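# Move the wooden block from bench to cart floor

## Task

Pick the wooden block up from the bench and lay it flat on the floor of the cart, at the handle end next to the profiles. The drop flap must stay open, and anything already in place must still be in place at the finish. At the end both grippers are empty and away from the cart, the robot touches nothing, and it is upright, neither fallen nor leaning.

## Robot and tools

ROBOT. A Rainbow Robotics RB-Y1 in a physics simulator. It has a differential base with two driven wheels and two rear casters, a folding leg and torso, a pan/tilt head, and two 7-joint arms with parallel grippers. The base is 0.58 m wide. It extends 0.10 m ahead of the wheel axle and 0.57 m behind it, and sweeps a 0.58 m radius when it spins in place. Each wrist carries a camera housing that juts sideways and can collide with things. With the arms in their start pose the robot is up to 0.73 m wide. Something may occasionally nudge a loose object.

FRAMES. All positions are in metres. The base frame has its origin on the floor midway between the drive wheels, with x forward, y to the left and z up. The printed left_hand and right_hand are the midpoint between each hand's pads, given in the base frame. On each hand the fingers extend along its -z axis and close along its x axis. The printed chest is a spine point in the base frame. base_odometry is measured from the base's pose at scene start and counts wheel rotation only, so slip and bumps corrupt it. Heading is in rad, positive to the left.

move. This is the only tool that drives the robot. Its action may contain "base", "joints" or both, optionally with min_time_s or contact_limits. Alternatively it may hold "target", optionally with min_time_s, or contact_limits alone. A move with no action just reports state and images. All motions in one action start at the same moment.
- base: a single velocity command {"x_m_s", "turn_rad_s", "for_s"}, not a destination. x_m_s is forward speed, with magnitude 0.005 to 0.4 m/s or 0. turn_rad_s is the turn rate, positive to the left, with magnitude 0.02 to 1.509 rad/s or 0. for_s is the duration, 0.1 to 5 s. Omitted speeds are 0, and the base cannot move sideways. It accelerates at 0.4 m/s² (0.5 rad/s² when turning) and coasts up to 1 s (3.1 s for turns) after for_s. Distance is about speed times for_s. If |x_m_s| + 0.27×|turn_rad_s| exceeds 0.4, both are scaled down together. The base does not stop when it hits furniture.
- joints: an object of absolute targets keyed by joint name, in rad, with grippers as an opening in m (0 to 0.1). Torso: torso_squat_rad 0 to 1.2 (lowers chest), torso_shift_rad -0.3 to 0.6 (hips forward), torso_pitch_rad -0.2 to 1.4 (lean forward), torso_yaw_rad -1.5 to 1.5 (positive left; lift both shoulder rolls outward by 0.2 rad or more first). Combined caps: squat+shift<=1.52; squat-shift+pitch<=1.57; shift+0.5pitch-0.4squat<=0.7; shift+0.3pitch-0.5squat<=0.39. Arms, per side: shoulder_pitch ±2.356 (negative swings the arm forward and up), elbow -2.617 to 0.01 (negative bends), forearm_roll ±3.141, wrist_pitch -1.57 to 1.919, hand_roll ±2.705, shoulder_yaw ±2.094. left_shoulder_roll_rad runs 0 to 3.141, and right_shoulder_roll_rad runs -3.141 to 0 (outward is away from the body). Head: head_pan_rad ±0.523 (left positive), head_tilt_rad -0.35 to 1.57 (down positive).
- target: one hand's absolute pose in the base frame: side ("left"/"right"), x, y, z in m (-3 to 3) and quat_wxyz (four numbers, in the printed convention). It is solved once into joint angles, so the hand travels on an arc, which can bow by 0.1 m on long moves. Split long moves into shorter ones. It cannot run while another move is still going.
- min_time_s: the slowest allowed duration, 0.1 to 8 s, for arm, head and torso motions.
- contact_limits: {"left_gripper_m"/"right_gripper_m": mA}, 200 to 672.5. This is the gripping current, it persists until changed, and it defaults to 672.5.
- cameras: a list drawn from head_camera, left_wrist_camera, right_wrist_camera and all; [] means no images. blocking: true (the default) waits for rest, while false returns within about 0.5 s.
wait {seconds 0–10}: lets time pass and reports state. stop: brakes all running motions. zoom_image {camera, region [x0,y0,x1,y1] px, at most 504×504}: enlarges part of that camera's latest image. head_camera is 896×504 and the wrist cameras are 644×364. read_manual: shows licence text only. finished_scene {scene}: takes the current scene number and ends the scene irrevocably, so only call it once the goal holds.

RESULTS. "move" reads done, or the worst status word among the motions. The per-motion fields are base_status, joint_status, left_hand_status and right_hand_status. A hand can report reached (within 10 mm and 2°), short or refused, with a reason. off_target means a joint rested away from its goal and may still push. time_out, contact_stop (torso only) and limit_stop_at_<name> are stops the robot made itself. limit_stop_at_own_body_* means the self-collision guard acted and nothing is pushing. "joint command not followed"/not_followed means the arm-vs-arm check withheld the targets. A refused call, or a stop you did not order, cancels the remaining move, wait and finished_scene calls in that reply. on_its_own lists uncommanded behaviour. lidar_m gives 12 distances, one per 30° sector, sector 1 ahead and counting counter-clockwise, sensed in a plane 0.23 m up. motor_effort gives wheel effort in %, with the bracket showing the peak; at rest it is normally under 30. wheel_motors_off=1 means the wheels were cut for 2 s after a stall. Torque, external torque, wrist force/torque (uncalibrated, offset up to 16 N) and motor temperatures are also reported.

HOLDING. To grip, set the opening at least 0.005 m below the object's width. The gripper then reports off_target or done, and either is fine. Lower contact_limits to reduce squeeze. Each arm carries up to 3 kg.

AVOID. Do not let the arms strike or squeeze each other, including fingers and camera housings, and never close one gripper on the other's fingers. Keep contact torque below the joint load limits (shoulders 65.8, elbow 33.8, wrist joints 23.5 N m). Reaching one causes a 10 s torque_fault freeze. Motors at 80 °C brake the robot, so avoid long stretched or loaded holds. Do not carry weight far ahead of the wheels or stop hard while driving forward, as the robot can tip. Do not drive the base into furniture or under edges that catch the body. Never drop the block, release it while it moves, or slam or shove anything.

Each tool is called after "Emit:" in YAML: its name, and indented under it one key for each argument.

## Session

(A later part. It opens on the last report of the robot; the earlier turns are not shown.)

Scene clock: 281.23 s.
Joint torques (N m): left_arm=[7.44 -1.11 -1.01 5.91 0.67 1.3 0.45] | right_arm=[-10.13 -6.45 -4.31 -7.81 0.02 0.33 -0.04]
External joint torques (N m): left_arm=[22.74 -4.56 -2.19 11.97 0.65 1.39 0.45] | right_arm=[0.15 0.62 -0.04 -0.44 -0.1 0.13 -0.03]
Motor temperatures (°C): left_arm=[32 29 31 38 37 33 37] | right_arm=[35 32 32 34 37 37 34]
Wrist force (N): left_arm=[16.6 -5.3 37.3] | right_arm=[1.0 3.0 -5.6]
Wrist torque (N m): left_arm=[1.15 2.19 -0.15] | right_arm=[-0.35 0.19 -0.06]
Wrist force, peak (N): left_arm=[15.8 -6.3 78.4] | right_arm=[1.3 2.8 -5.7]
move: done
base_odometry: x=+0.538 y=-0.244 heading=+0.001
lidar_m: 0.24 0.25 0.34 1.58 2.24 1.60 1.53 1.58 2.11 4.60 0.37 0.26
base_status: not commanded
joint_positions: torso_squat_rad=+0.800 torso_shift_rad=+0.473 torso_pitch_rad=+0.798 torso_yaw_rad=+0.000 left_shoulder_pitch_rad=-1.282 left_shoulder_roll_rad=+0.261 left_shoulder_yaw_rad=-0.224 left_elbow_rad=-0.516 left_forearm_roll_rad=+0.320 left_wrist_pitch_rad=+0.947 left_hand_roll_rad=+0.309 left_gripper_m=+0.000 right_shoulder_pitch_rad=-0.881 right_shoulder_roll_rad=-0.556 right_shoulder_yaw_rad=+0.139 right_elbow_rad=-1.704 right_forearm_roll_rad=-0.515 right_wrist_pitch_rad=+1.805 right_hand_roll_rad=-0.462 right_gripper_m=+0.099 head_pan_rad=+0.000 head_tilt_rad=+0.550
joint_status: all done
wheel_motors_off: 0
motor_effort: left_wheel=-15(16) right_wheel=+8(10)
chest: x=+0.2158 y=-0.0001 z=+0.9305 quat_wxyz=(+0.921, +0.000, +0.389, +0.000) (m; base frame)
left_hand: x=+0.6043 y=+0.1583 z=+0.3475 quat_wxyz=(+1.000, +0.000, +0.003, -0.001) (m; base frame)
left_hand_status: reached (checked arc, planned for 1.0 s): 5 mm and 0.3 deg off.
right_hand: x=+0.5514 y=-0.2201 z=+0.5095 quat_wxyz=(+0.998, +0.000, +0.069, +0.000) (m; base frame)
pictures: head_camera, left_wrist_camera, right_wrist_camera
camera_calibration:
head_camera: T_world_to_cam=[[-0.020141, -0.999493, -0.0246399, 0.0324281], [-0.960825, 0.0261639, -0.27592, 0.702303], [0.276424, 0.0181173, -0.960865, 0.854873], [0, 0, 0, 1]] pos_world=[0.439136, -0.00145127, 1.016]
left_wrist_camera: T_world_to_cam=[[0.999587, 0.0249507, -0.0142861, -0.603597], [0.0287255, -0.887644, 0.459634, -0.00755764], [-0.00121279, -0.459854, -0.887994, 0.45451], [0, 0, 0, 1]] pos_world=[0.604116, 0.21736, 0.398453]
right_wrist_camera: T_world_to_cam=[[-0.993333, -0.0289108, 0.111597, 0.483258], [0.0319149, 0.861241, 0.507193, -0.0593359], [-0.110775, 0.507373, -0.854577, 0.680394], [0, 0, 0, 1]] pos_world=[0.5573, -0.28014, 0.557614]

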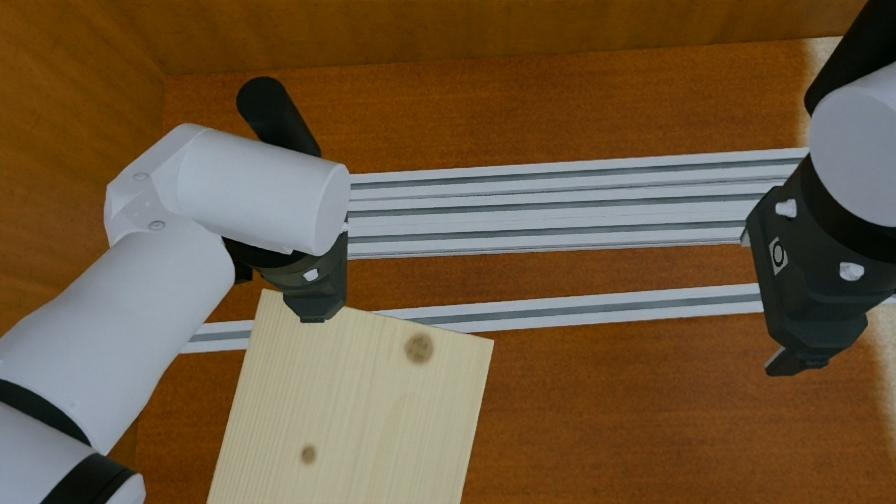

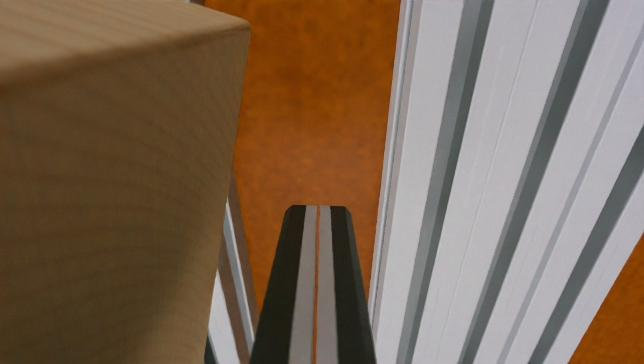

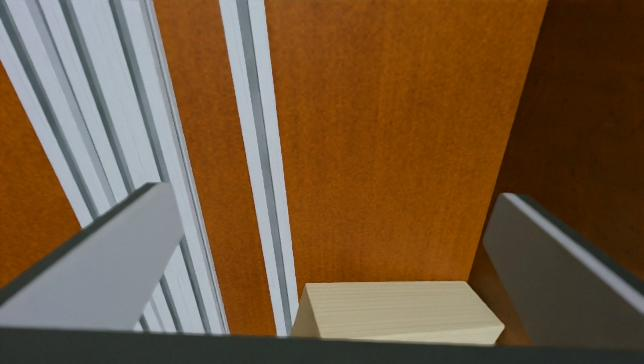

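Emit:
move:
  target: {"side": "left", "x": 0.615, "y": 0.16, "z": 0.372, "quat_wxyz": [1, 0, 0, 0]}
  cameras: []

Emit:
move:
  target: {"side": "left", "x": 0.585, "y": 0.16, "z": 0.372, "quat_wxyz": [1, 0, 0, 0]}
  min_time_s: 1

Scene clock: 283.13 s.
Joint torques (N m): left_arm=[-13.95 2.66 1.4 -6.67 0.14 -0.36 0.19] | right_arm=[-10.22 -5.99 -3.91 -7.87 0.13 0.26 -0.04]
External joint torques (N m): left_arm=[1.35 -1.11 -0.34 0.17 0.11 -0.3 0.19] | right_arm=[0.02 1.08 0.35 -0.5 0.01 0.05 -0.04]
Motor temperatures (°C): left_arm=[32 29 31 38 37 33 37] | right_arm=[35 31 32 33 37 37 34]
Wrist force (N): left_arm=[0.3 -0.1 -7.4] | right_arm=[0.8 3.0 -5.1]
Wrist torque (N m): left_arm=[-0.10 0.10 0.08] | right_arm=[-0.31 0.15 -0.04]
Wrist force, peak (N): left_arm=[17.5 -5.1 38.9] | right_arm=[1.4 3.0 -6.2]
move: done
base_odometry: x=+0.538 y=-0.244 heading=+0.001
lidar_m: 0.24 0.26 0.35 1.58 2.25 1.61 1.52 1.59 2.13 4.62 0.36 0.26
base_status: not commanded
joint_positions: torso_squat_rad=+0.800 torso_shift_rad=+0.474 torso_pitch_rad=+0.800 torso_yaw_rad=+0.000 left_shoulder_pitch_rad=-1.231 left_shoulder_roll_rad=+0.299 left_shoulder_yaw_rad=-0.227 left_elbow_rad=-0.723 left_forearm_roll_rad=+0.318 left_wrist_pitch_rad=+1.105 left_hand_roll_rad=+0.341 left_gripper_m=+0.000 right_shoulder_pitch_rad=-0.881 right_shoulder_roll_rad=-0.556 right_shoulder_yaw_rad=+0.139 right_elbow_rad=-1.704 right_forearm_roll_rad=-0.515 right_wrist_pitch_rad=+1.805 right_hand_roll_rad=-0.462 right_gripper_m=+0.099 head_pan_rad=+0.000 head_tilt_rad=+0.550
joint_status: all done
wheel_motors_off: 0
motor_effort: left_wheel=-9(19) right_wheel=+8(12)
chest: x=+0.2165 y=+0.0000 z=+0.9301 quat_wxyz=(+0.921, +0.000, +0.389, +0.000) (m; base frame)
left_hand: x=+0.6146 y=+0.1600 z=+0.3709 quat_wxyz=(+1.000, +0.001, +0.008, +0.000) (m; base frame)
left_hand_status: reached (checked arc, planned for 0.5 s): 1 mm and 0.9 deg off.
right_hand: x=+0.5514 y=-0.2201 z=+0.5085 quat_wxyz=(+0.998, +0.000, +0.070, +0.000) (m; base frame)
pictures: none
No camera images: "cameras" was empty.

Scene clock: 284.47 s.
Joint torques (N m): left_arm=[-11.99 2.62 1.83 -7.74 -0.22 -0.14 0.17] | right_arm=[-10.83 -6.8 -4.42 -7.89 -0.04 0.25 -0.06]
External joint torques (N m): left_arm=[1.04 -0.55 -0.28 -0.4 -0.24 -0.07 0.17] | right_arm=[-0.59 0.27 -0.15 -0.52 -0.17 0.04 -0.06]
Motor temperatures (°C): left_arm=[32 29 31 38 36 33 37] | right_arm=[35 31 32 33 37 37 34]
Wrist force (N): left_arm=[1.2 1.1 -8.3] | right_arm=[1.5 2.9 -5.3]
Wrist torque (N m): left_arm=[-0.23 0.25 0.04] | right_arm=[-0.28 0.26 -0.08]
Wrist force, peak (N): left_arm=[1.2 1.1 -8.3] | right_arm=[1.0 2.7 -5.9]
move: done
base_odometry: x=+0.538 y=-0.244 heading=+0.001
lidar_m: 0.24 0.25 0.35 1.59 2.24 1.59 1.51 1.59 2.13 4.62 0.38 0.27
base_status: not commanded
joint_positions: torso_squat_rad=+0.800 torso_shift_rad=+0.474 torso_pitch_rad=+0.800 torso_yaw_rad=+0.000 left_shoulder_pitch_rad=-1.069 left_shoulder_roll_rad=+0.317 left_shoulder_yaw_rad=-0.252 left_elbow_rad=-0.987 left_forearm_roll_rad=+0.287 left_wrist_pitch_rad=+1.187 left_hand_roll_rad=+0.404 left_gripper_m=+0.000 right_shoulder_pitch_rad=-0.881 right_shoulder_roll_rad=-0.556 right_shoulder_yaw_rad=+0.139 right_elbow_rad=-1.704 right_forearm_roll_rad=-0.515 right_wrist_pitch_rad=+1.805 right_hand_roll_rad=-0.462 right_gripper_m=+0.099 head_pan_rad=+0.000 head_tilt_rad=+0.550
joint_status: all done
wheel_motors_off: 0
motor_effort: left_wheel=-9(10) right_wheel=+9(10)
chest: x=+0.2165 y=+0.0000 z=+0.9301 quat_wxyz=(+0.921, +0.000, +0.389, +0.000) (m; base frame)
left_hand: x=+0.5847 y=+0.1597 z=+0.3726 quat_wxyz=(+1.000, +0.000, +0.005, +0.000) (m; base frame)
left_hand_status: reached (checked arc, planned for 1.0 s): 1 mm and 0.5 deg off.
right_hand: x=+0.5514 y=-0.2201 z=+0.5085 quat_wxyz=(+0.998, +0.000, +0.070, +0.000) (m; base frame)
pictures: head_camera, left_wrist_camera, right_wrist_camera
camera_calibration:
head_camera: T_world_to_cam=[[-0.0201668, -0.999502, -0.0242877, 0.0322765], [-0.961312, 0.0260599, -0.274228, 0.70132], [0.274724, 0.0178178, -0.961358, 0.855037], [0, 0, 0, 1]] pos_world=[0.439939, -0.00125082, 1.0151]
left_wrist_camera: T_world_to_cam=[[0.999481, 0.0266539, -0.0181175, -0.582467], [0.031998, -0.887799, 0.459118, -0.0190007], [-0.00384746, -0.459459, -0.888191, 0.479047], [0, 0, 0, 1]] pos_world=[0.584615, 0.218759, 0.423655]
right_wrist_camera: T_world_to_cam=[[-0.99314, -0.0289358, 0.113298, 0.482402], [0.0327326, 0.861375, 0.506914, -0.0591834], [-0.11226, 0.507145, -0.854518, 0.680237], [0, 0, 0, 1]] pos_world=[0.557394, -0.280041, 0.556621]

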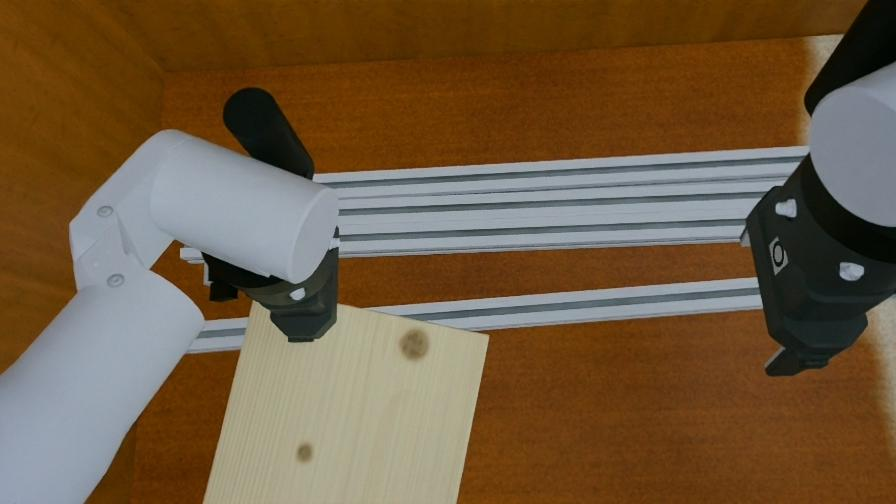

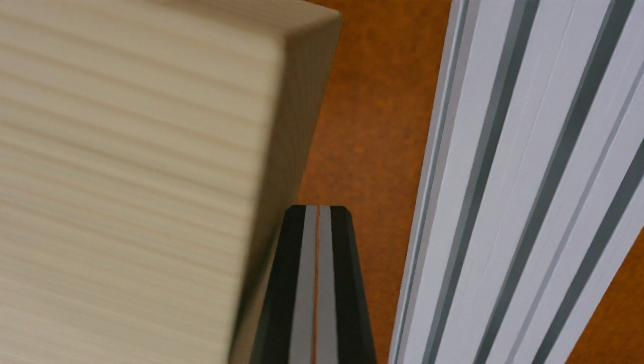

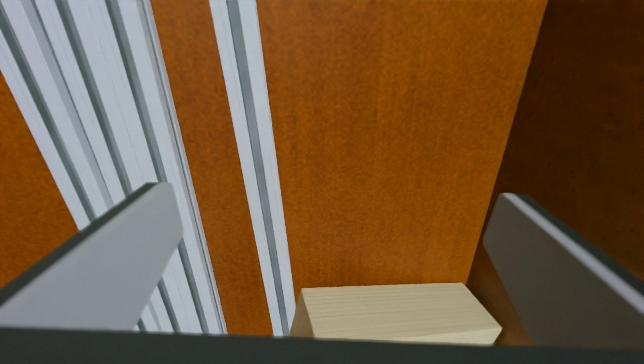

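Finger nearly touching the block's back face. Pull in steps.

Emit:
move:
  target: {"side": "left", "x": 0.56, "y": 0.165, "z": 0.372, "quat_wxyz": [1, 0, 0, 0]}
  min_time_s: 1
  cameras: []

Emit:
move:
  target: {"side": "left", "x": 0.54, "y": 0.165, "z": 0.372, "quat_wxyz": [1, 0, 0, 0]}
  min_time_s: 1

Scene clock: 286.80 s.
Joint torques (N m): left_arm=[4.27 -6.7 -3.85 -0.91 4.39 5.26 0.46] | right_arm=[-10.32 -6.25 -4.31 -7.83 0.1 0.31 -0.04]
External joint torques (N m): left_arm=[15.58 -9.71 -6.12 6.66 4.38 5.36 0.46] | right_arm=[-0.08 0.81 -0.05 -0.46 -0.02 0.1 -0.03]
Motor temperatures (°C): left_arm=[32 29 31 38 36 33 37] | right_arm=[35 31 32 33 37 37 34]
Wrist force (N): left_arm=[26.3 8.7 -1.8] | right_arm=[1.6 3.0 -5.4]
Wrist torque (N m): left_arm=[0.05 -0.42 -0.17] | right_arm=[-0.30 0.26 -0.05]
Wrist force, peak (N): left_arm=[27.7 8.9 0.1] | right_arm=[1.7 3.0 -5.7]
move: done
base_odometry: x=+0.538 y=-0.244 heading=+0.001
lidar_m: 0.24 0.25 0.34 1.60 2.24 1.60 1.53 1.58 2.13 4.61 0.36 0.26
base_status: not commanded
joint_positions: torso_squat_rad=+0.800 torso_shift_rad=+0.474 torso_pitch_rad=+0.800 torso_yaw_rad=+0.000 left_shoulder_pitch_rad=-0.959 left_shoulder_roll_rad=+0.335 left_shoulder_yaw_rad=-0.265 left_elbow_rad=-1.141 left_forearm_roll_rad=+0.266 left_wrist_pitch_rad=+1.211 left_hand_roll_rad=+0.435 left_gripper_m=+0.000 right_shoulder_pitch_rad=-0.881 right_shoulder_roll_rad=-0.556 right_shoulder_yaw_rad=+0.139 right_elbow_rad=-1.704 right_forearm_roll_rad=-0.515 right_wrist_pitch_rad=+1.805 right_hand_roll_rad=-0.462 right_gripper_m=+0.099 head_pan_rad=+0.000 head_tilt_rad=+0.550
joint_status: all done
wheel_motors_off: 0
motor_effort: left_wheel=-12(12) right_wheel=+6(10)
chest: x=+0.2164 y=+0.0000 z=+0.9301 quat_wxyz=(+0.921, +0.000, +0.389, +0.000) (m; base frame)
left_hand: x=+0.5638 y=+0.1655 z=+0.3738 quat_wxyz=(+1.000, +0.000, -0.003, +0.000) (m; base frame)
left_hand_status: reached (checked arc, planned for 1.0 s): 4 mm and 0.4 deg off.
right_hand: x=+0.5514 y=-0.2201 z=+0.5087 quat_wxyz=(+0.998, +0.000, +0.070, +0.000) (m; base frame)
pictures: none
No camera images: "cameras" was empty.

Scene clock: 288.13 s.
Joint torques (N m): left_arm=[1.09 -2.25 -1.63 -1.09 2.18 3.24 0.41] | right_arm=[-10.69 -6.53 -4.48 -7.78 -0.04 0.38 0.02]
External joint torques (N m): left_arm=[11.07 -4.87 -3.83 6.57 2.17 3.33 0.41] | right_arm=[-0.44 0.54 -0.22 -0.41 -0.16 0.17 0.02]
Motor temperatures (°C): left_arm=[32 29 31 37 36 33 37] | right_arm=[35 31 32 33 37 37 34]
Wrist force (N): left_arm=[15.0 1.1 -0.1] | right_arm=[1.6 2.3 -5.5]
Wrist torque (N m): left_arm=[-0.13 -0.12 -0.03] | right_arm=[-0.24 0.24 -0.10]
Wrist force, peak (N): left_arm=[39.5 14.4 2.1] | right_arm=[1.7 2.8 -5.7]
move: done
base_odometry: x=+0.538 y=-0.244 heading=+0.001
lidar_m: 0.23 0.25 0.33 1.58 2.25 1.61 1.52 1.58 2.12 4.61 0.37 0.25
base_status: not commanded
joint_positions: torso_squat_rad=+0.800 torso_shift_rad=+0.474 torso_pitch_rad=+0.799 torso_yaw_rad=+0.000 left_shoulder_pitch_rad=-0.884 left_shoulder_roll_rad=+0.337 left_shoulder_yaw_rad=-0.280 left_elbow_rad=-1.235 left_forearm_roll_rad=+0.247 left_wrist_pitch_rad=+1.227 left_hand_roll_rad=+0.460 left_gripper_m=+0.000 right_shoulder_pitch_rad=-0.881 right_shoulder_roll_rad=-0.556 right_shoulder_yaw_rad=+0.139 right_elbow_rad=-1.704 right_forearm_roll_rad=-0.515 right_wrist_pitch_rad=+1.805 right_hand_roll_rad=-0.462 right_gripper_m=+0.099 head_pan_rad=+0.000 head_tilt_rad=+0.550
joint_status: all done
wheel_motors_off: 0
motor_effort: left_wheel=-16(16) right_wheel=+3(8)
chest: x=+0.2164 y=+0.0000 z=+0.9301 quat_wxyz=(+0.921, +0.000, +0.389, +0.000) (m; base frame)
left_hand: x=+0.5426 y=+0.1649 z=+0.3732 quat_wxyz=(+1.000, +0.000, -0.003, +0.000) (m; base frame)
left_hand_status: reached (checked arc, planned for 1.0 s): 3 mm and 0.3 deg off.
right_hand: x=+0.5514 y=-0.2201 z=+0.5087 quat_wxyz=(+0.998, +0.000, +0.070, +0.000) (m; base frame)
pictures: head_camera, left_wrist_camera, right_wrist_camera
camera_calibration:
head_camera: T_world_to_cam=[[-0.0201345, -0.9995, -0.0243932, 0.0323719], [-0.961199, 0.0260652, -0.274621, 0.701628], [0.27512, 0.0179174, -0.961243, 0.854965], [0, 0, 0, 1]] pos_world=[0.439838, -0.00125106, 1.0153]
left_wrist_camera: T_world_to_cam=[[0.999636, 0.0267402, -0.00346144, -0.546051], [0.0253367, -0.887646, 0.45983, -0.00992076], [0.00922342, -0.45975, -0.888, 0.474742], [0, 0, 0, 1]] pos_world=[0.541725, 0.224058, 0.424243]
right_wrist_camera: T_world_to_cam=[[-0.993179, -0.0289608, 0.112942, 0.482595], [0.0325313, 0.861365, 0.506944, -0.0591915], [-0.111966, 0.507161, -0.854548, 0.680264], [0, 0, 0, 1]] pos_world=[0.557395, -0.280041, 0.556819]

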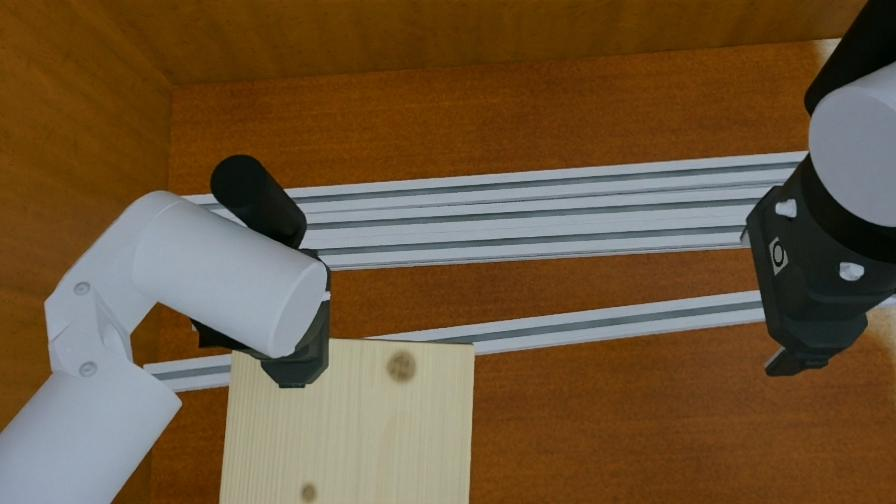

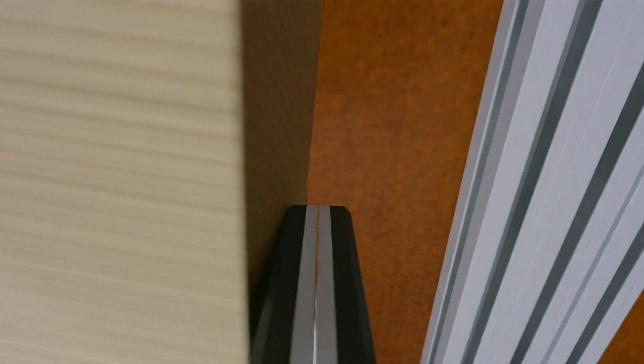

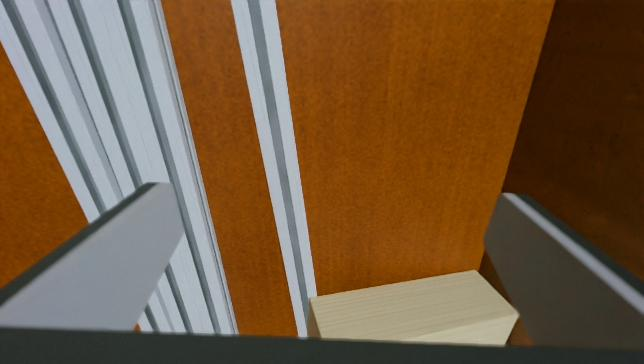

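Emit:
move:
  target: {"side": "left", "x": 0.527, "y": 0.15, "z": 0.372, "quat_wxyz": [1, 0, 0, 0]}
  min_time_s: 1
  cameras: []

Emit:
move:
  target: {"side": "left", "x": 0.513, "y": 0.15, "z": 0.372, "quat_wxyz": [1, 0, 0, 0]}
  min_time_s: 1

Scene clock: 290.77 s.
Joint torques (N m): left_arm=[-1.29 -0.25 0.01 -3.76 0.95 2.43 0.23] | right_arm=[-10.34 -6.48 -4.08 -8 0.14 0.31 -0.08]
External joint torques (N m): left_arm=[8.2 -1.96 -1.91 4.02 0.93 2.51 0.23] | right_arm=[-0.1 0.59 0.18 -0.63 0.02 0.1 -0.08]
Motor temperatures (°C): left_arm=[32 29 31 37 36 33 37] | right_arm=[35 31 32 33 37 37 34]
Wrist force (N): left_arm=[10.6 -0.4 -3.0] | right_arm=[1.1 3.0 -5.2]
Wrist torque (N m): left_arm=[-0.43 0.02 0.03] | right_arm=[-0.30 0.18 -0.06]
Wrist force, peak (N): left_arm=[30.0 12.3 -4.6] | right_arm=[0.8 2.9 -5.8]
move: done
base_odometry: x=+0.538 y=-0.244 heading=+0.001
lidar_m: 0.22 0.24 0.31 1.57 2.24 1.60 1.52 1.60 2.12 4.64 0.36 0.25
base_status: not commanded
joint_positions: torso_squat_rad=+0.800 torso_shift_rad=+0.474 torso_pitch_rad=+0.800 torso_yaw_rad=+0.000 left_shoulder_pitch_rad=-0.857 left_shoulder_roll_rad=+0.311 left_shoulder_yaw_rad=-0.304 left_elbow_rad=-1.271 left_forearm_roll_rad=+0.214 left_wrist_pitch_rad=+1.238 left_hand_roll_rad=+0.497 left_gripper_m=+0.000 right_shoulder_pitch_rad=-0.881 right_shoulder_roll_rad=-0.556 right_shoulder_yaw_rad=+0.139 right_elbow_rad=-1.704 right_forearm_roll_rad=-0.515 right_wrist_pitch_rad=+1.805 right_hand_roll_rad=-0.462 right_gripper_m=+0.099 head_pan_rad=+0.000 head_tilt_rad=+0.550
joint_status: all done
wheel_motors_off: 0
motor_effort: left_wheel=-14(16) right_wheel=+4(6)
chest: x=+0.2165 y=+0.0000 z=+0.9301 quat_wxyz=(+0.921, +0.000, +0.389, +0.000) (m; base frame)
left_hand: x=+0.5293 y=+0.1496 z=+0.3725 quat_wxyz=(+1.000, -0.002, -0.001, +0.000) (m; base frame)
left_hand_status: reached (checked arc, planned for 1.0 s): 2 mm and 0.2 deg off.
right_hand: x=+0.5514 y=-0.2201 z=+0.5087 quat_wxyz=(+0.998, +0.000, +0.070, +0.000) (m; base frame)
pictures: none
No camera images: "cameras" was empty.

Scene clock: 292.10 s.
Joint torques (N m): left_arm=[3.9 -2.02 -2.55 -2.42 2.26 5.71 0.14] | right_arm=[-10.53 -6.72 -4.2 -7.76 0.07 0.34 -0.13]
External joint torques (N m): left_arm=[12.59 -3.52 -4.4 5.41 2.24 5.8 0.14] | right_arm=[-0.3 0.35 0.06 -0.39 -0.05 0.13 -0.12]
Motor temperatures (°C): left_arm=[32 29 31 37 36 33 37] | right_arm=[35 31 32 33 37 37 34]
Wrist force (N): left_arm=[24.7 -2.2 -15.3] | right_arm=[1.5 2.7 -5.6]
Wrist torque (N m): left_arm=[-0.36 -0.38 0.25] | right_arm=[-0.28 0.22 -0.06]
Wrist force, peak (N): left_arm=[25.4 12.7 -9.6] | right_arm=[1.6 3.0 -5.9]
move: done
base_odometry: x=+0.538 y=-0.244 heading=+0.001
lidar_m: 0.22 0.24 0.30 1.58 2.24 1.59 1.53 1.59 2.12 4.61 0.35 0.24
base_status: not commanded
joint_positions: torso_squat_rad=+0.800 torso_shift_rad=+0.474 torso_pitch_rad=+0.800 torso_yaw_rad=+0.000 left_shoulder_pitch_rad=-0.812 left_shoulder_roll_rad=+0.312 left_shoulder_yaw_rad=-0.316 left_elbow_rad=-1.323 left_forearm_roll_rad=+0.198 left_wrist_pitch_rad=+1.244 left_hand_roll_rad=+0.513 left_gripper_m=+0.000 right_shoulder_pitch_rad=-0.881 right_shoulder_roll_rad=-0.556 right_shoulder_yaw_rad=+0.139 right_elbow_rad=-1.704 right_forearm_roll_rad=-0.515 right_wrist_pitch_rad=+1.805 right_hand_roll_rad=-0.462 right_gripper_m=+0.099 head_pan_rad=+0.000 head_tilt_rad=+0.550
joint_status: all done
wheel_motors_off: 0
motor_effort: left_wheel=-15(16) right_wheel=+5(6)
chest: x=+0.2165 y=+0.0000 z=+0.9301 quat_wxyz=(+0.921, +0.000, +0.389, +0.000) (m; base frame)
left_hand: x=+0.5163 y=+0.1493 z=+0.3725 quat_wxyz=(+1.000, -0.001, -0.002, +0.000) (m; base frame)
left_hand_status: reached (checked arc, planned for 1.0 s): 3 mm and 0.2 deg off.
right_hand: x=+0.5514 y=-0.2201 z=+0.5086 quat_wxyz=(+0.998, +0.000, +0.070, +0.000) (m; base frame)
pictures: head_camera, left_wrist_camera, right_wrist_camera
camera_calibration:
head_camera: T_world_to_cam=[[-0.0202866, -0.999501, -0.0242181, 0.0321611], [-0.961283, 0.0261577, -0.274319, 0.701498], [0.274816, 0.0177154, -0.961334, 0.854946], [0, 0, 0, 1]] pos_world=[0.440038, -0.00135027, 1.0151]
left_wrist_camera: T_world_to_cam=[[0.999622, 0.0270054, -0.00511422, -0.518793], [0.0263218, -0.887016, 0.460987, -0.0238679], [0.00791276, -0.460948, -0.887392, 0.467771], [0, 0, 0, 1]] pos_world=[0.515524, 0.208457, 0.423446]
right_wrist_camera: T_world_to_cam=[[-0.99315, -0.0288774, 0.113221, 0.482454], [0.0327339, 0.861417, 0.506842, -0.0590962], [-0.112167, 0.507076, -0.854572, 0.680331], [0, 0, 0, 1]] pos_world=[0.557394, -0.280141, 0.55672]

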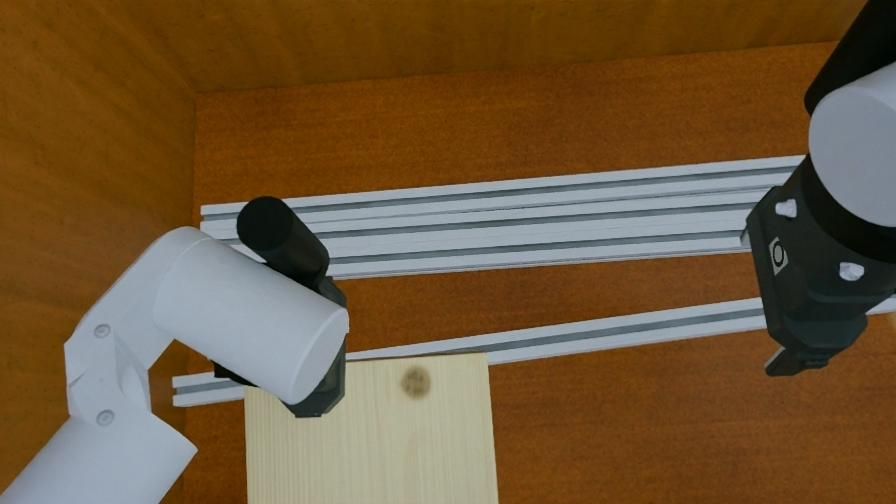

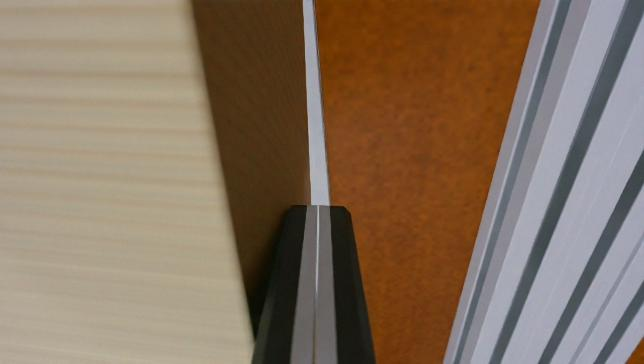

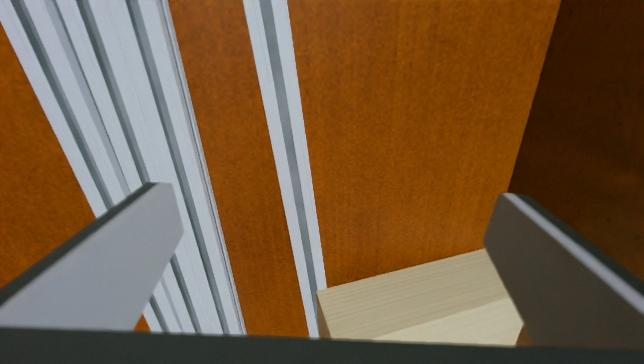

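Emit:
move:
  joints: {"right_gripper_m": 0.0}
  cameras: []

Emit:
move:
  target: {"side": "right", "x": 0.45, "y": -0.10, "z": 0.46, "quat_wxyz": [1, 0, 0, 0]}
  cameras: ["head_camera"]

Emit:
move:
  target: {"side": "right", "x": 0.45, "y": -0.10, "z": 0.37, "quat_wxyz": [1, 0, 0, 0]}

Emit:
wait:
  seconds: 0.2

Scene clock: 300.00 s.
Joint torques (N m): left_arm=[4.07 -1.99 -2.58 -2.47 2.36 5.75 0.08] | right_arm=[-10.04 -6.65 -4.48 -7.74 0.12 0.24 -0.1]
External joint torques (N m): left_arm=[12.76 -3.48 -4.44 5.36 2.35 5.83 0.08] | right_arm=[0.2 0.42 -0.22 -0.37 0 0.03 -0.09]
Motor temperatures (°C): left_arm=[32 29 31 37 36 33 37] | right_arm=[35 31 32 33 36 37 34]
Wrist force (N): left_arm=[25.0 -3.0 -14.4] | right_arm=[0.8 2.6 -5.3]
Wrist torque (N m): left_arm=[-0.28 -0.40 0.22] | right_arm=[-0.25 0.15 -0.07]
Wrist force, peak (N): left_arm=[25.0 -1.9 -15.5] | right_arm=[1.1 3.1 -6.0]
move: done
base_odometry: x=+0.538 y=-0.244 heading=+0.001
lidar_m: 0.20 0.23 0.31 1.57 2.24 1.60 1.52 1.59 2.13 4.61 0.34 0.23
base_status: not commanded
joint_positions: torso_squat_rad=+0.800 torso_shift_rad=+0.474 torso_pitch_rad=+0.800 torso_yaw_rad=+0.000 left_shoulder_pitch_rad=-0.812 left_shoulder_roll_rad=+0.312 left_shoulder_yaw_rad=-0.316 left_elbow_rad=-1.323 left_forearm_roll_rad=+0.198 left_wrist_pitch_rad=+1.244 left_hand_roll_rad=+0.513 left_gripper_m=+0.000 right_shoulder_pitch_rad=-0.881 right_shoulder_roll_rad=-0.556 right_shoulder_yaw_rad=+0.139 right_elbow_rad=-1.704 right_forearm_roll_rad=-0.515 right_wrist_pitch_rad=+1.805 right_hand_roll_rad=-0.462 right_gripper_m=+0.000 head_pan_rad=+0.000 head_tilt_rad=+0.550
joint_status: all done
wheel_motors_off: 0
motor_effort: left_wheel=-14(15) right_wheel=+5(6)
chest: x=+0.2165 y=+0.0000 z=+0.9301 quat_wxyz=(+0.921, +0.000, +0.389, +0.000) (m; base frame)
left_hand: x=+0.5163 y=+0.1493 z=+0.3725 quat_wxyz=(+1.000, -0.001, -0.002, +0.000) (m; base frame)
right_hand: x=+0.5514 y=-0.2201 z=+0.5086 quat_wxyz=(+0.998, +0.000, +0.070, +0.000) (m; base frame)
pictures: none
No camera images: "cameras" was empty.

Scene clock: 301.03 s.
Joint torques (N m): left_arm=[3.9 -1.75 -2.29 -2.17 2.3 5.54 0.03] | right_arm=[-5.28 0.13 -2.52 -8.99 -0.14 0.34 0.22]
External joint torques (N m): left_arm=[12.59 -3.24 -4.14 5.66 2.28 5.63 0.03] | right_arm=[-0.12 -0.26 -1.38 -0.69 -0.37 0.36 0.22]
Motor temperatures (°C): left_arm=[31 29 31 37 36 33 37] | right_arm=[35 31 32 33 36 37 34]
Wrist force (N): left_arm=[23.8 -0.4 -10.5] | right_arm=[0.4 2.8 -5.5]
Wrist torque (N m): left_arm=[-0.38 -0.37 0.27] | right_arm=[-0.31 0.13 -0.07]
Wrist force, peak (N): left_arm=[24.9 -0.6 -16.6] | right_arm=[1.6 3.5 -5.7]
move: done
base_odometry: x=+0.538 y=-0.244 heading=+0.001
lidar_m: 0.22 0.22 0.30 1.57 2.25 1.61 1.52 1.60 2.13 4.62 0.36 0.24
base_status: not commanded
joint_positions: torso_squat_rad=+0.800 torso_shift_rad=+0.474 torso_pitch_rad=+0.800 torso_yaw_rad=+0.000 left_shoulder_pitch_rad=-0.812 left_shoulder_roll_rad=+0.312 left_shoulder_yaw_rad=-0.316 left_elbow_rad=-1.323 left_forearm_roll_rad=+0.198 left_wrist_pitch_rad=+1.244 left_hand_roll_rad=+0.513 left_gripper_m=+0.000 right_shoulder_pitch_rad=-0.633 right_shoulder_roll_rad=-0.332 right_shoulder_yaw_rad=+0.499 right_elbow_rad=-1.881 right_forearm_roll_rad=-0.104 right_wrist_pitch_rad=+1.602 right_hand_roll_rad=-0.747 right_gripper_m=+0.000 head_pan_rad=+0.000 head_tilt_rad=+0.550
joint_status: all done
wheel_motors_off: 0
motor_effort: left_wheel=-18(20) right_wheel=+5(8)
chest: x=+0.2165 y=+0.0000 z=+0.9300 quat_wxyz=(+0.921, +0.000, +0.389, +0.000) (m; base frame)
left_hand: x=+0.5162 y=+0.1492 z=+0.3724 quat_wxyz=(+1.000, -0.001, -0.002, +0.000) (m; base frame)
right_hand: x=+0.4498 y=-0.0999 z=+0.4601 quat_wxyz=(+1.000, +0.000, +0.000, +0.000) (m; base frame)
right_hand_status: reached (checked arc, planned for 0.7 s): 0 mm and 0.0 deg off.
pictures: head_camera
camera_calibration:
head_camera: T_world_to_cam=[[-0.0202893, -0.999501, -0.0242172, 0.0321613], [-0.961309, 0.0261583, -0.274226, 0.701416], [0.274723, 0.0177163, -0.96136, 0.855014], [0, 0, 0, 1]] pos_world=[0.440038, -0.00135027, 1.0151]

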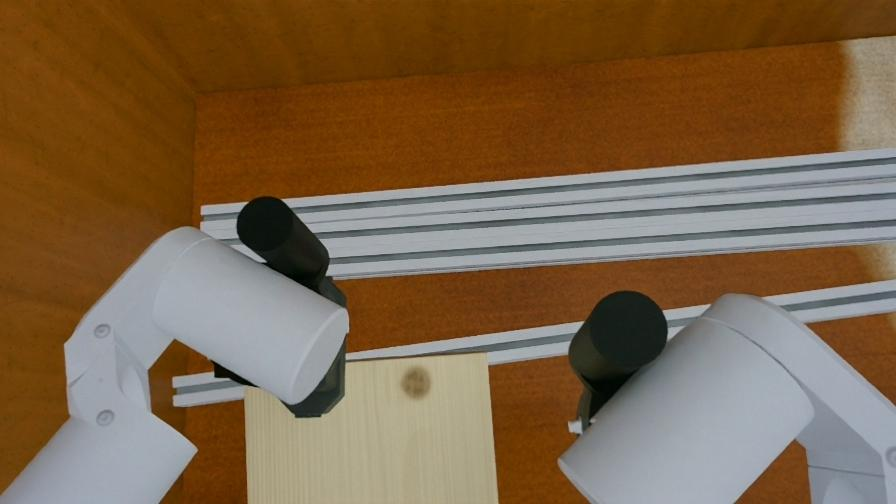

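Scene clock: 302.13 s.
Joint torques (N m): left_arm=[3.94 -1.95 -2.42 -1.87 2.39 5.43 0.14] | right_arm=[-6.48 2.37 -0.75 -7.7 0.19 0.16 0.06]
External joint torques (N m): left_arm=[12.63 -3.44 -4.27 5.95 2.37 5.52 0.14] | right_arm=[-0.81 1.58 0.14 -0.24 -0.03 0.18 0.06]
Motor temperatures (°C): left_arm=[31 28 31 37 36 33 37] | right_arm=[35 31 32 33 36 37 34]
Wrist force (N): left_arm=[23.2 -0.7 -12.2] | right_arm=[0.0 2.8 -5.4]
Wrist torque (N m): left_arm=[-0.29 -0.45 0.22] | right_arm=[-0.27 0.10 -0.10]
Wrist force, peak (N): left_arm=[24.5 0.1 -13.3] | right_arm=[-1.0 4.1 -6.0]
move: done
base_odometry: x=+0.538 y=-0.244 heading=+0.001
lidar_m: 0.22 0.23 0.31 1.58 2.24 1.61 1.51 1.59 2.11 4.63 0.35 0.23
base_status: not commanded
joint_positions: torso_squat_rad=+0.800 torso_shift_rad=+0.474 torso_pitch_rad=+0.800 torso_yaw_rad=+0.000 left_shoulder_pitch_rad=-0.812 left_shoulder_roll_rad=+0.312 left_shoulder_yaw_rad=-0.316 left_elbow_rad=-1.323 left_forearm_roll_rad=+0.198 left_wrist_pitch_rad=+1.244 left_hand_roll_rad=+0.513 left_gripper_m=+0.000 right_shoulder_pitch_rad=-0.699 right_shoulder_roll_rad=-0.275 right_shoulder_yaw_rad=+0.508 right_elbow_rad=-1.446 right_forearm_roll_rad=-0.088 right_wrist_pitch_rad=+1.253 right_hand_roll_rad=-0.723 right_gripper_m=+0.000 head_pan_rad=+0.000 head_tilt_rad=+0.550
joint_status: all done
wheel_motors_off: 0
motor_effort: left_wheel=-18(18) right_wheel=+6(8)
chest: x=+0.2165 y=+0.0000 z=+0.9300 quat_wxyz=(+0.921, +0.000, +0.389, +0.000) (m; base frame)
left_hand: x=+0.5162 y=+0.1492 z=+0.3724 quat_wxyz=(+1.000, -0.001, -0.002, +0.000) (m; base frame)
right_hand: x=+0.4499 y=-0.1003 z=+0.3700 quat_wxyz=(+1.000, +0.000, +0.000, +0.000) (m; base frame)
right_hand_status: reached (checked arc, planned for 0.8 s): 0 mm and 0.0 deg off.
pictures: head_camera, left_wrist_camera, right_wrist_camera
camera_calibration:
head_camera: T_world_to_cam=[[-0.0202893, -0.999501, -0.0242172, 0.0321613], [-0.961309, 0.0261583, -0.274226, 0.701416], [0.274723, 0.0177163, -0.96136, 0.855014], [0, 0, 0, 1]] pos_world=[0.440038, -0.00135027, 1.0151]
left_wrist_camera: T_world_to_cam=[[0.999624, 0.0269114, -0.00529064, -0.5187], [0.0263197, -0.887019, 0.460983, -0.0238182], [0.00771279, -0.460949, -0.887393, 0.467787], [0, 0, 0, 1]] pos_world=[0.515524, 0.208457, 0.423346]
right_wrist_camera: T_world_to_cam=[[-0.999245, -0.0287648, -0.0261234, 0.455139], [-0.0380373, 0.861466, 0.506389, -0.0567599], [0.00793825, 0.507, -0.861909, 0.438323], [0, 0, 0, 1]] pos_world=[0.449157, -0.160241, 0.418427]

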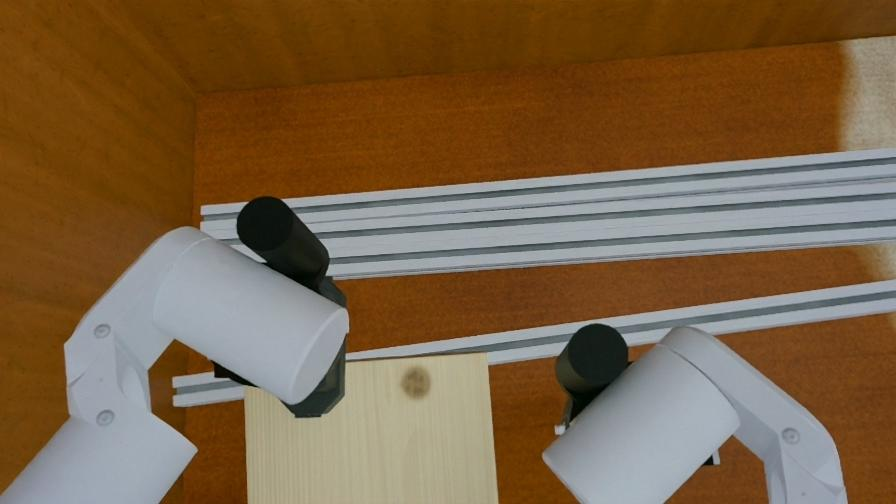

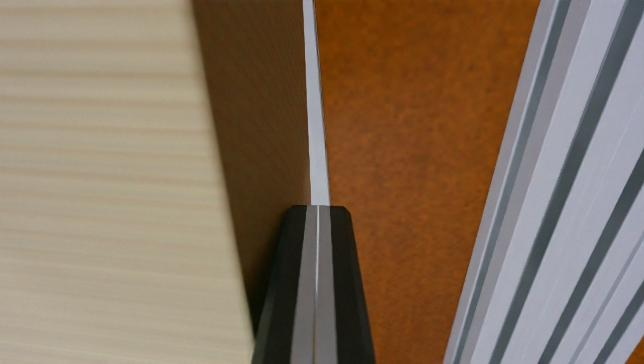

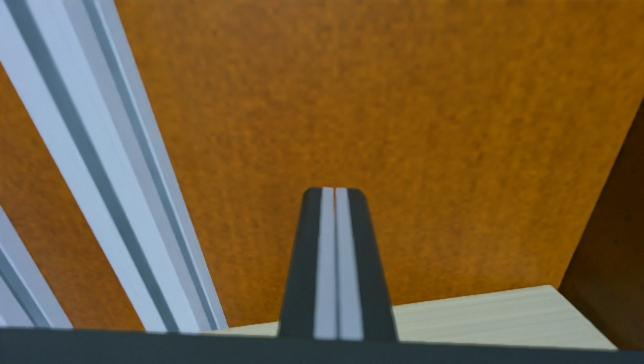

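Scene clock: 302.33 s.
Joint torques (N m): left_arm=[4.06 -1.63 -2.04 -1.92 2.26 5.46 0] | right_arm=[-6.81 2.56 -0.34 -7.71 0.2 0.29 0.03]
External joint torques (N m): left_arm=[12.75 -3.11 -3.89 5.91 2.24 5.55 0] | right_arm=[-1.14 1.77 0.54 -0.25 -0.02 0.31 0.03]
Motor temperatures (°C): left_arm=[31 28 31 37 36 33 37] | right_arm=[35 31 32 32 36 37 34]
Wrist force (N): left_arm=[24.8 -0.2 -10.0] | right_arm=[0.2 2.8 -5.4]
Wrist torque (N m): left_arm=[-0.36 -0.29 0.27] | right_arm=[-0.30 0.13 -0.08]
Wrist force, peak (N): left_arm=[24.8 -0.2 -10.0] | right_arm=[0.2 2.8 -5.4]
base_odometry: x=+0.538 y=-0.244 heading=+0.001
lidar_m: 0.22 0.23 0.31 1.58 2.25 1.60 1.52 1.58 2.12 4.61 0.35 0.23
base_status: not commanded
joint_positions: torso_squat_rad=+0.800 torso_shift_rad=+0.474 torso_pitch_rad=+0.800 torso_yaw_rad=+0.000 left_shoulder_pitch_rad=-0.812 left_shoulder_roll_rad=+0.312 left_shoulder_yaw_rad=-0.316 left_elbow_rad=-1.323 left_forearm_roll_rad=+0.198 left_wrist_pitch_rad=+1.244 left_hand_roll_rad=+0.513 left_gripper_m=+0.000 right_shoulder_pitch_rad=-0.699 right_shoulder_roll_rad=-0.275 right_shoulder_yaw_rad=+0.508 right_elbow_rad=-1.446 right_forearm_roll_rad=-0.088 right_wrist_pitch_rad=+1.253 right_hand_roll_rad=-0.723 right_gripper_m=+0.000 head_pan_rad=+0.000 head_tilt_rad=+0.550
joint_status: all done
wheel_motors_off: 0
motor_effort: left_wheel=-18(18) right_wheel=+7(8)
chest: x=+0.2165 y=+0.0000 z=+0.9300 quat_wxyz=(+0.921, +0.000, +0.389, +0.000) (m; base frame)
left_hand: x=+0.5162 y=+0.1492 z=+0.3724 quat_wxyz=(+1.000, -0.001, -0.002, +0.000) (m; base frame)
right_hand: x=+0.4499 y=-0.1003 z=+0.3700 quat_wxyz=(+1.000, +0.000, +0.000, +0.000) (m; base frame)
right_hand_status: reached (checked arc, planned for 0.8 s): 0 mm and 0.0 deg off.
wait: 0.20 s; no rest
pictures: head_camera, left_wrist_camera, right_wrist_camera
camera_calibration:
head_camera: T_world_to_cam=[[-0.0202893, -0.999501, -0.0242172, 0.0321613], [-0.961309, 0.0261583, -0.274226, 0.701416], [0.274723, 0.0177163, -0.96136, 0.855014], [0, 0, 0, 1]] pos_world=[0.440038, -0.00135027, 1.0151]
left_wrist_camera: T_world_to_cam=[[0.999624, 0.0269114, -0.00529064, -0.5187], [0.0263197, -0.887019, 0.460983, -0.0238182], [0.00771279, -0.460949, -0.887393, 0.467787], [0, 0, 0, 1]] pos_world=[0.515524, 0.208457, 0.423346]
right_wrist_camera: T_world_to_cam=[[-0.999245, -0.0287648, -0.0261234, 0.455139], [-0.0380373, 0.861466, 0.506389, -0.0567599], [0.00793825, 0.507, -0.861909, 0.438323], [0, 0, 0, 1]] pos_world=[0.449157, -0.160241, 0.418427]

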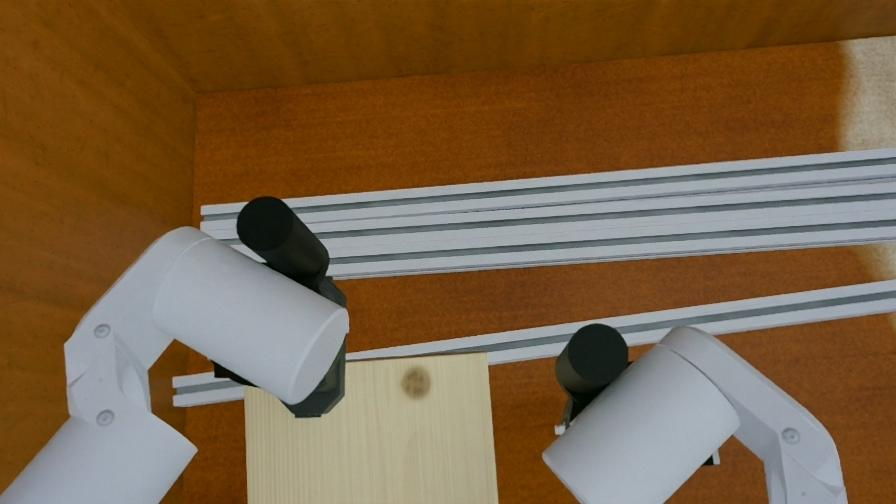

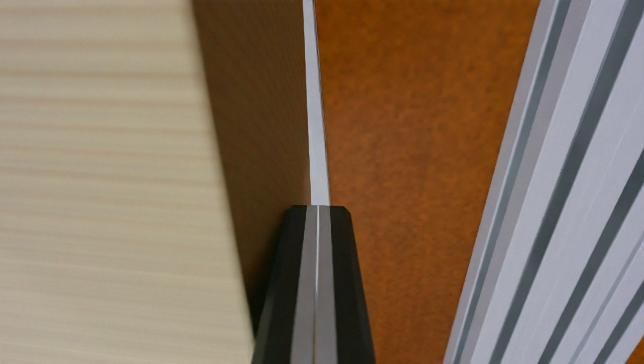

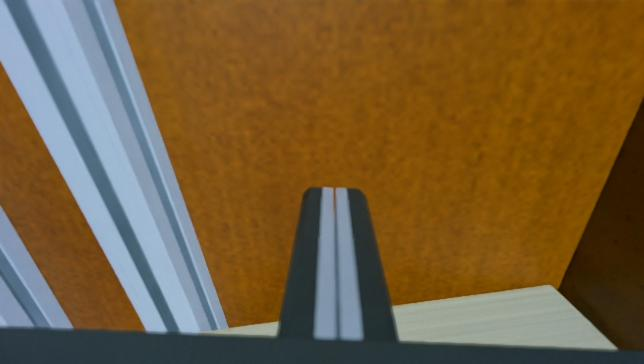

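Emit:
move:
  target: {"side": "right", "x": 0.45, "y": -0.10, "z": 0.338, "quat_wxyz": [1, 0, 0, 0]}
  min_time_s: 1
  cameras: []

Emit:
move:
  target: {"side": "right", "x": 0.45, "y": -0.10, "z": 0.326, "quat_wxyz": [1, 0, 0, 0]}
  min_time_s: 1
  cameras: ["right_wrist_camera"]

Scene clock: 304.77 s.
Joint torques (N m): left_arm=[3.93 -1.53 -2.35 -1.86 2.32 5.39 0.03] | right_arm=[-7.35 3.07 -2.39 -6.72 0.28 0.07 0.24]
External joint torques (N m): left_arm=[12.62 -3.02 -4.2 5.97 2.3 5.48 0.03] | right_arm=[-1.24 2.04 -1.63 0.15 0.07 0.09 0.24]
Motor temperatures (°C): left_arm=[31 28 31 37 36 33 37] | right_arm=[35 31 32 32 36 37 34]
Wrist force (N): left_arm=[23.7 -0.9 -11.5] | right_arm=[0.6 2.4 -5.4]
Wrist torque (N m): left_arm=[-0.29 -0.43 0.28] | right_arm=[-0.24 0.16 -0.04]
Wrist force, peak (N): left_arm=[24.5 -1.5 -11.3] | right_arm=[0.6 2.7 -5.9]
move: done
base_odometry: x=+0.538 y=-0.244 heading=+0.001
lidar_m: 0.22 0.23 0.32 1.58 2.25 1.60 1.51 1.58 2.11 4.62 0.35 0.23
base_status: not commanded
joint_positions: torso_squat_rad=+0.800 torso_shift_rad=+0.474 torso_pitch_rad=+0.800 torso_yaw_rad=+0.000 left_shoulder_pitch_rad=-0.812 left_shoulder_roll_rad=+0.312 left_shoulder_yaw_rad=-0.316 left_elbow_rad=-1.323 left_forearm_roll_rad=+0.198 left_wrist_pitch_rad=+1.244 left_hand_roll_rad=+0.513 left_gripper_m=+0.000 right_shoulder_pitch_rad=-0.752 right_shoulder_roll_rad=-0.241 right_shoulder_yaw_rad=+0.506 right_elbow_rad=-1.245 right_forearm_roll_rad=-0.087 right_wrist_pitch_rad=+1.115 right_hand_roll_rad=-0.714 right_gripper_m=+0.000 head_pan_rad=+0.000 head_tilt_rad=+0.550
joint_status: all done
wheel_motors_off: 0
motor_effort: left_wheel=-18(19) right_wheel=+6(9)
chest: x=+0.2165 y=+0.0000 z=+0.9300 quat_wxyz=(+0.921, +0.000, +0.389, +0.000) (m; base frame)
left_hand: x=+0.5162 y=+0.1492 z=+0.3724 quat_wxyz=(+1.000, -0.001, -0.002, +0.000) (m; base frame)
right_hand: x=+0.4498 y=-0.1002 z=+0.3380 quat_wxyz=(+1.000, +0.000, +0.000, +0.000) (m; base frame)
right_hand_status: reached (checked arc, planned for 1.0 s): 0 mm and 0.0 deg off.
pictures: none
No camera images: "cameras" was empty.

Scene clock: 306.10 s.
Joint torques (N m): left_arm=[3.76 -1.56 -2.18 -1.98 2.33 5.31 0.08] | right_arm=[-7.64 3.29 -2.85 -6.26 -0.26 0.04 0.17]
External joint torques (N m): left_arm=[12.45 -3.05 -4.03 5.85 2.31 5.4 0.08] | right_arm=[-1.31 2.17 -2.14 0.33 -0.47 0.06 0.17]
Motor temperatures (°C): left_arm=[31 28 31 37 36 33 37] | right_arm=[35 31 32 32 36 37 34]
Wrist force (N): left_arm=[23.4 -0.4 -10.8] | right_arm=[0.9 2.9 -5.6]
Wrist torque (N m): left_arm=[-0.36 -0.44 0.22] | right_arm=[-0.32 0.20 -0.08]
Wrist force, peak (N): left_arm=[24.8 -0.9 -11.0] | right_arm=[0.9 2.9 -5.6]
move: done
base_odometry: x=+0.538 y=-0.244 heading=+0.001
lidar_m: 0.22 0.23 0.31 1.58 2.26 1.59 1.52 1.59 2.13 4.62 0.34 0.24
base_status: not commanded
joint_positions: torso_squat_rad=+0.800 torso_shift_rad=+0.474 torso_pitch_rad=+0.800 torso_yaw_rad=+0.000 left_shoulder_pitch_rad=-0.812 left_shoulder_roll_rad=+0.312 left_shoulder_yaw_rad=-0.316 left_elbow_rad=-1.323 left_forearm_roll_rad=+0.198 left_wrist_pitch_rad=+1.244 left_hand_roll_rad=+0.513 left_gripper_m=+0.000 right_shoulder_pitch_rad=-0.777 right_shoulder_roll_rad=-0.225 right_shoulder_yaw_rad=+0.505 right_elbow_rad=-1.160 right_forearm_roll_rad=-0.088 right_wrist_pitch_rad=+1.059 right_hand_roll_rad=-0.711 right_gripper_m=+0.000 head_pan_rad=+0.000 head_tilt_rad=+0.550
joint_status: all done
wheel_motors_off: 0
motor_effort: left_wheel=-17(18) right_wheel=+6(8)
chest: x=+0.2165 y=+0.0000 z=+0.9300 quat_wxyz=(+0.921, +0.000, +0.389, +0.000) (m; base frame)
left_hand: x=+0.5162 y=+0.1492 z=+0.3724 quat_wxyz=(+1.000, -0.001, -0.002, +0.000) (m; base frame)
right_hand: x=+0.4498 y=-0.1003 z=+0.3260 quat_wxyz=(+1.000, +0.000, +0.000, +0.000) (m; base frame)
right_hand_status: reached (checked arc, planned for 1.0 s): 0 mm and 0.0 deg off.
pictures: right_wrist_camera
camera_calibration:
right_wrist_camera: T_world_to_cam=[[-0.999228, -0.0293543, -0.02611, 0.453786], [-0.0385375, 0.861516, 0.506265, -0.0342522], [0.00763314, 0.506881, -0.861982, 0.400633], [0, 0, 0, 1]] pos_world=[0.449058, -0.160244, 0.374528]

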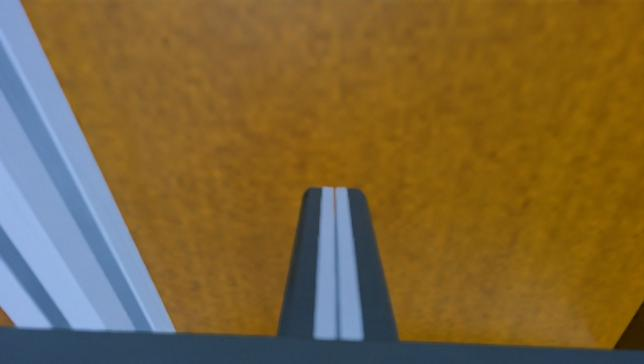

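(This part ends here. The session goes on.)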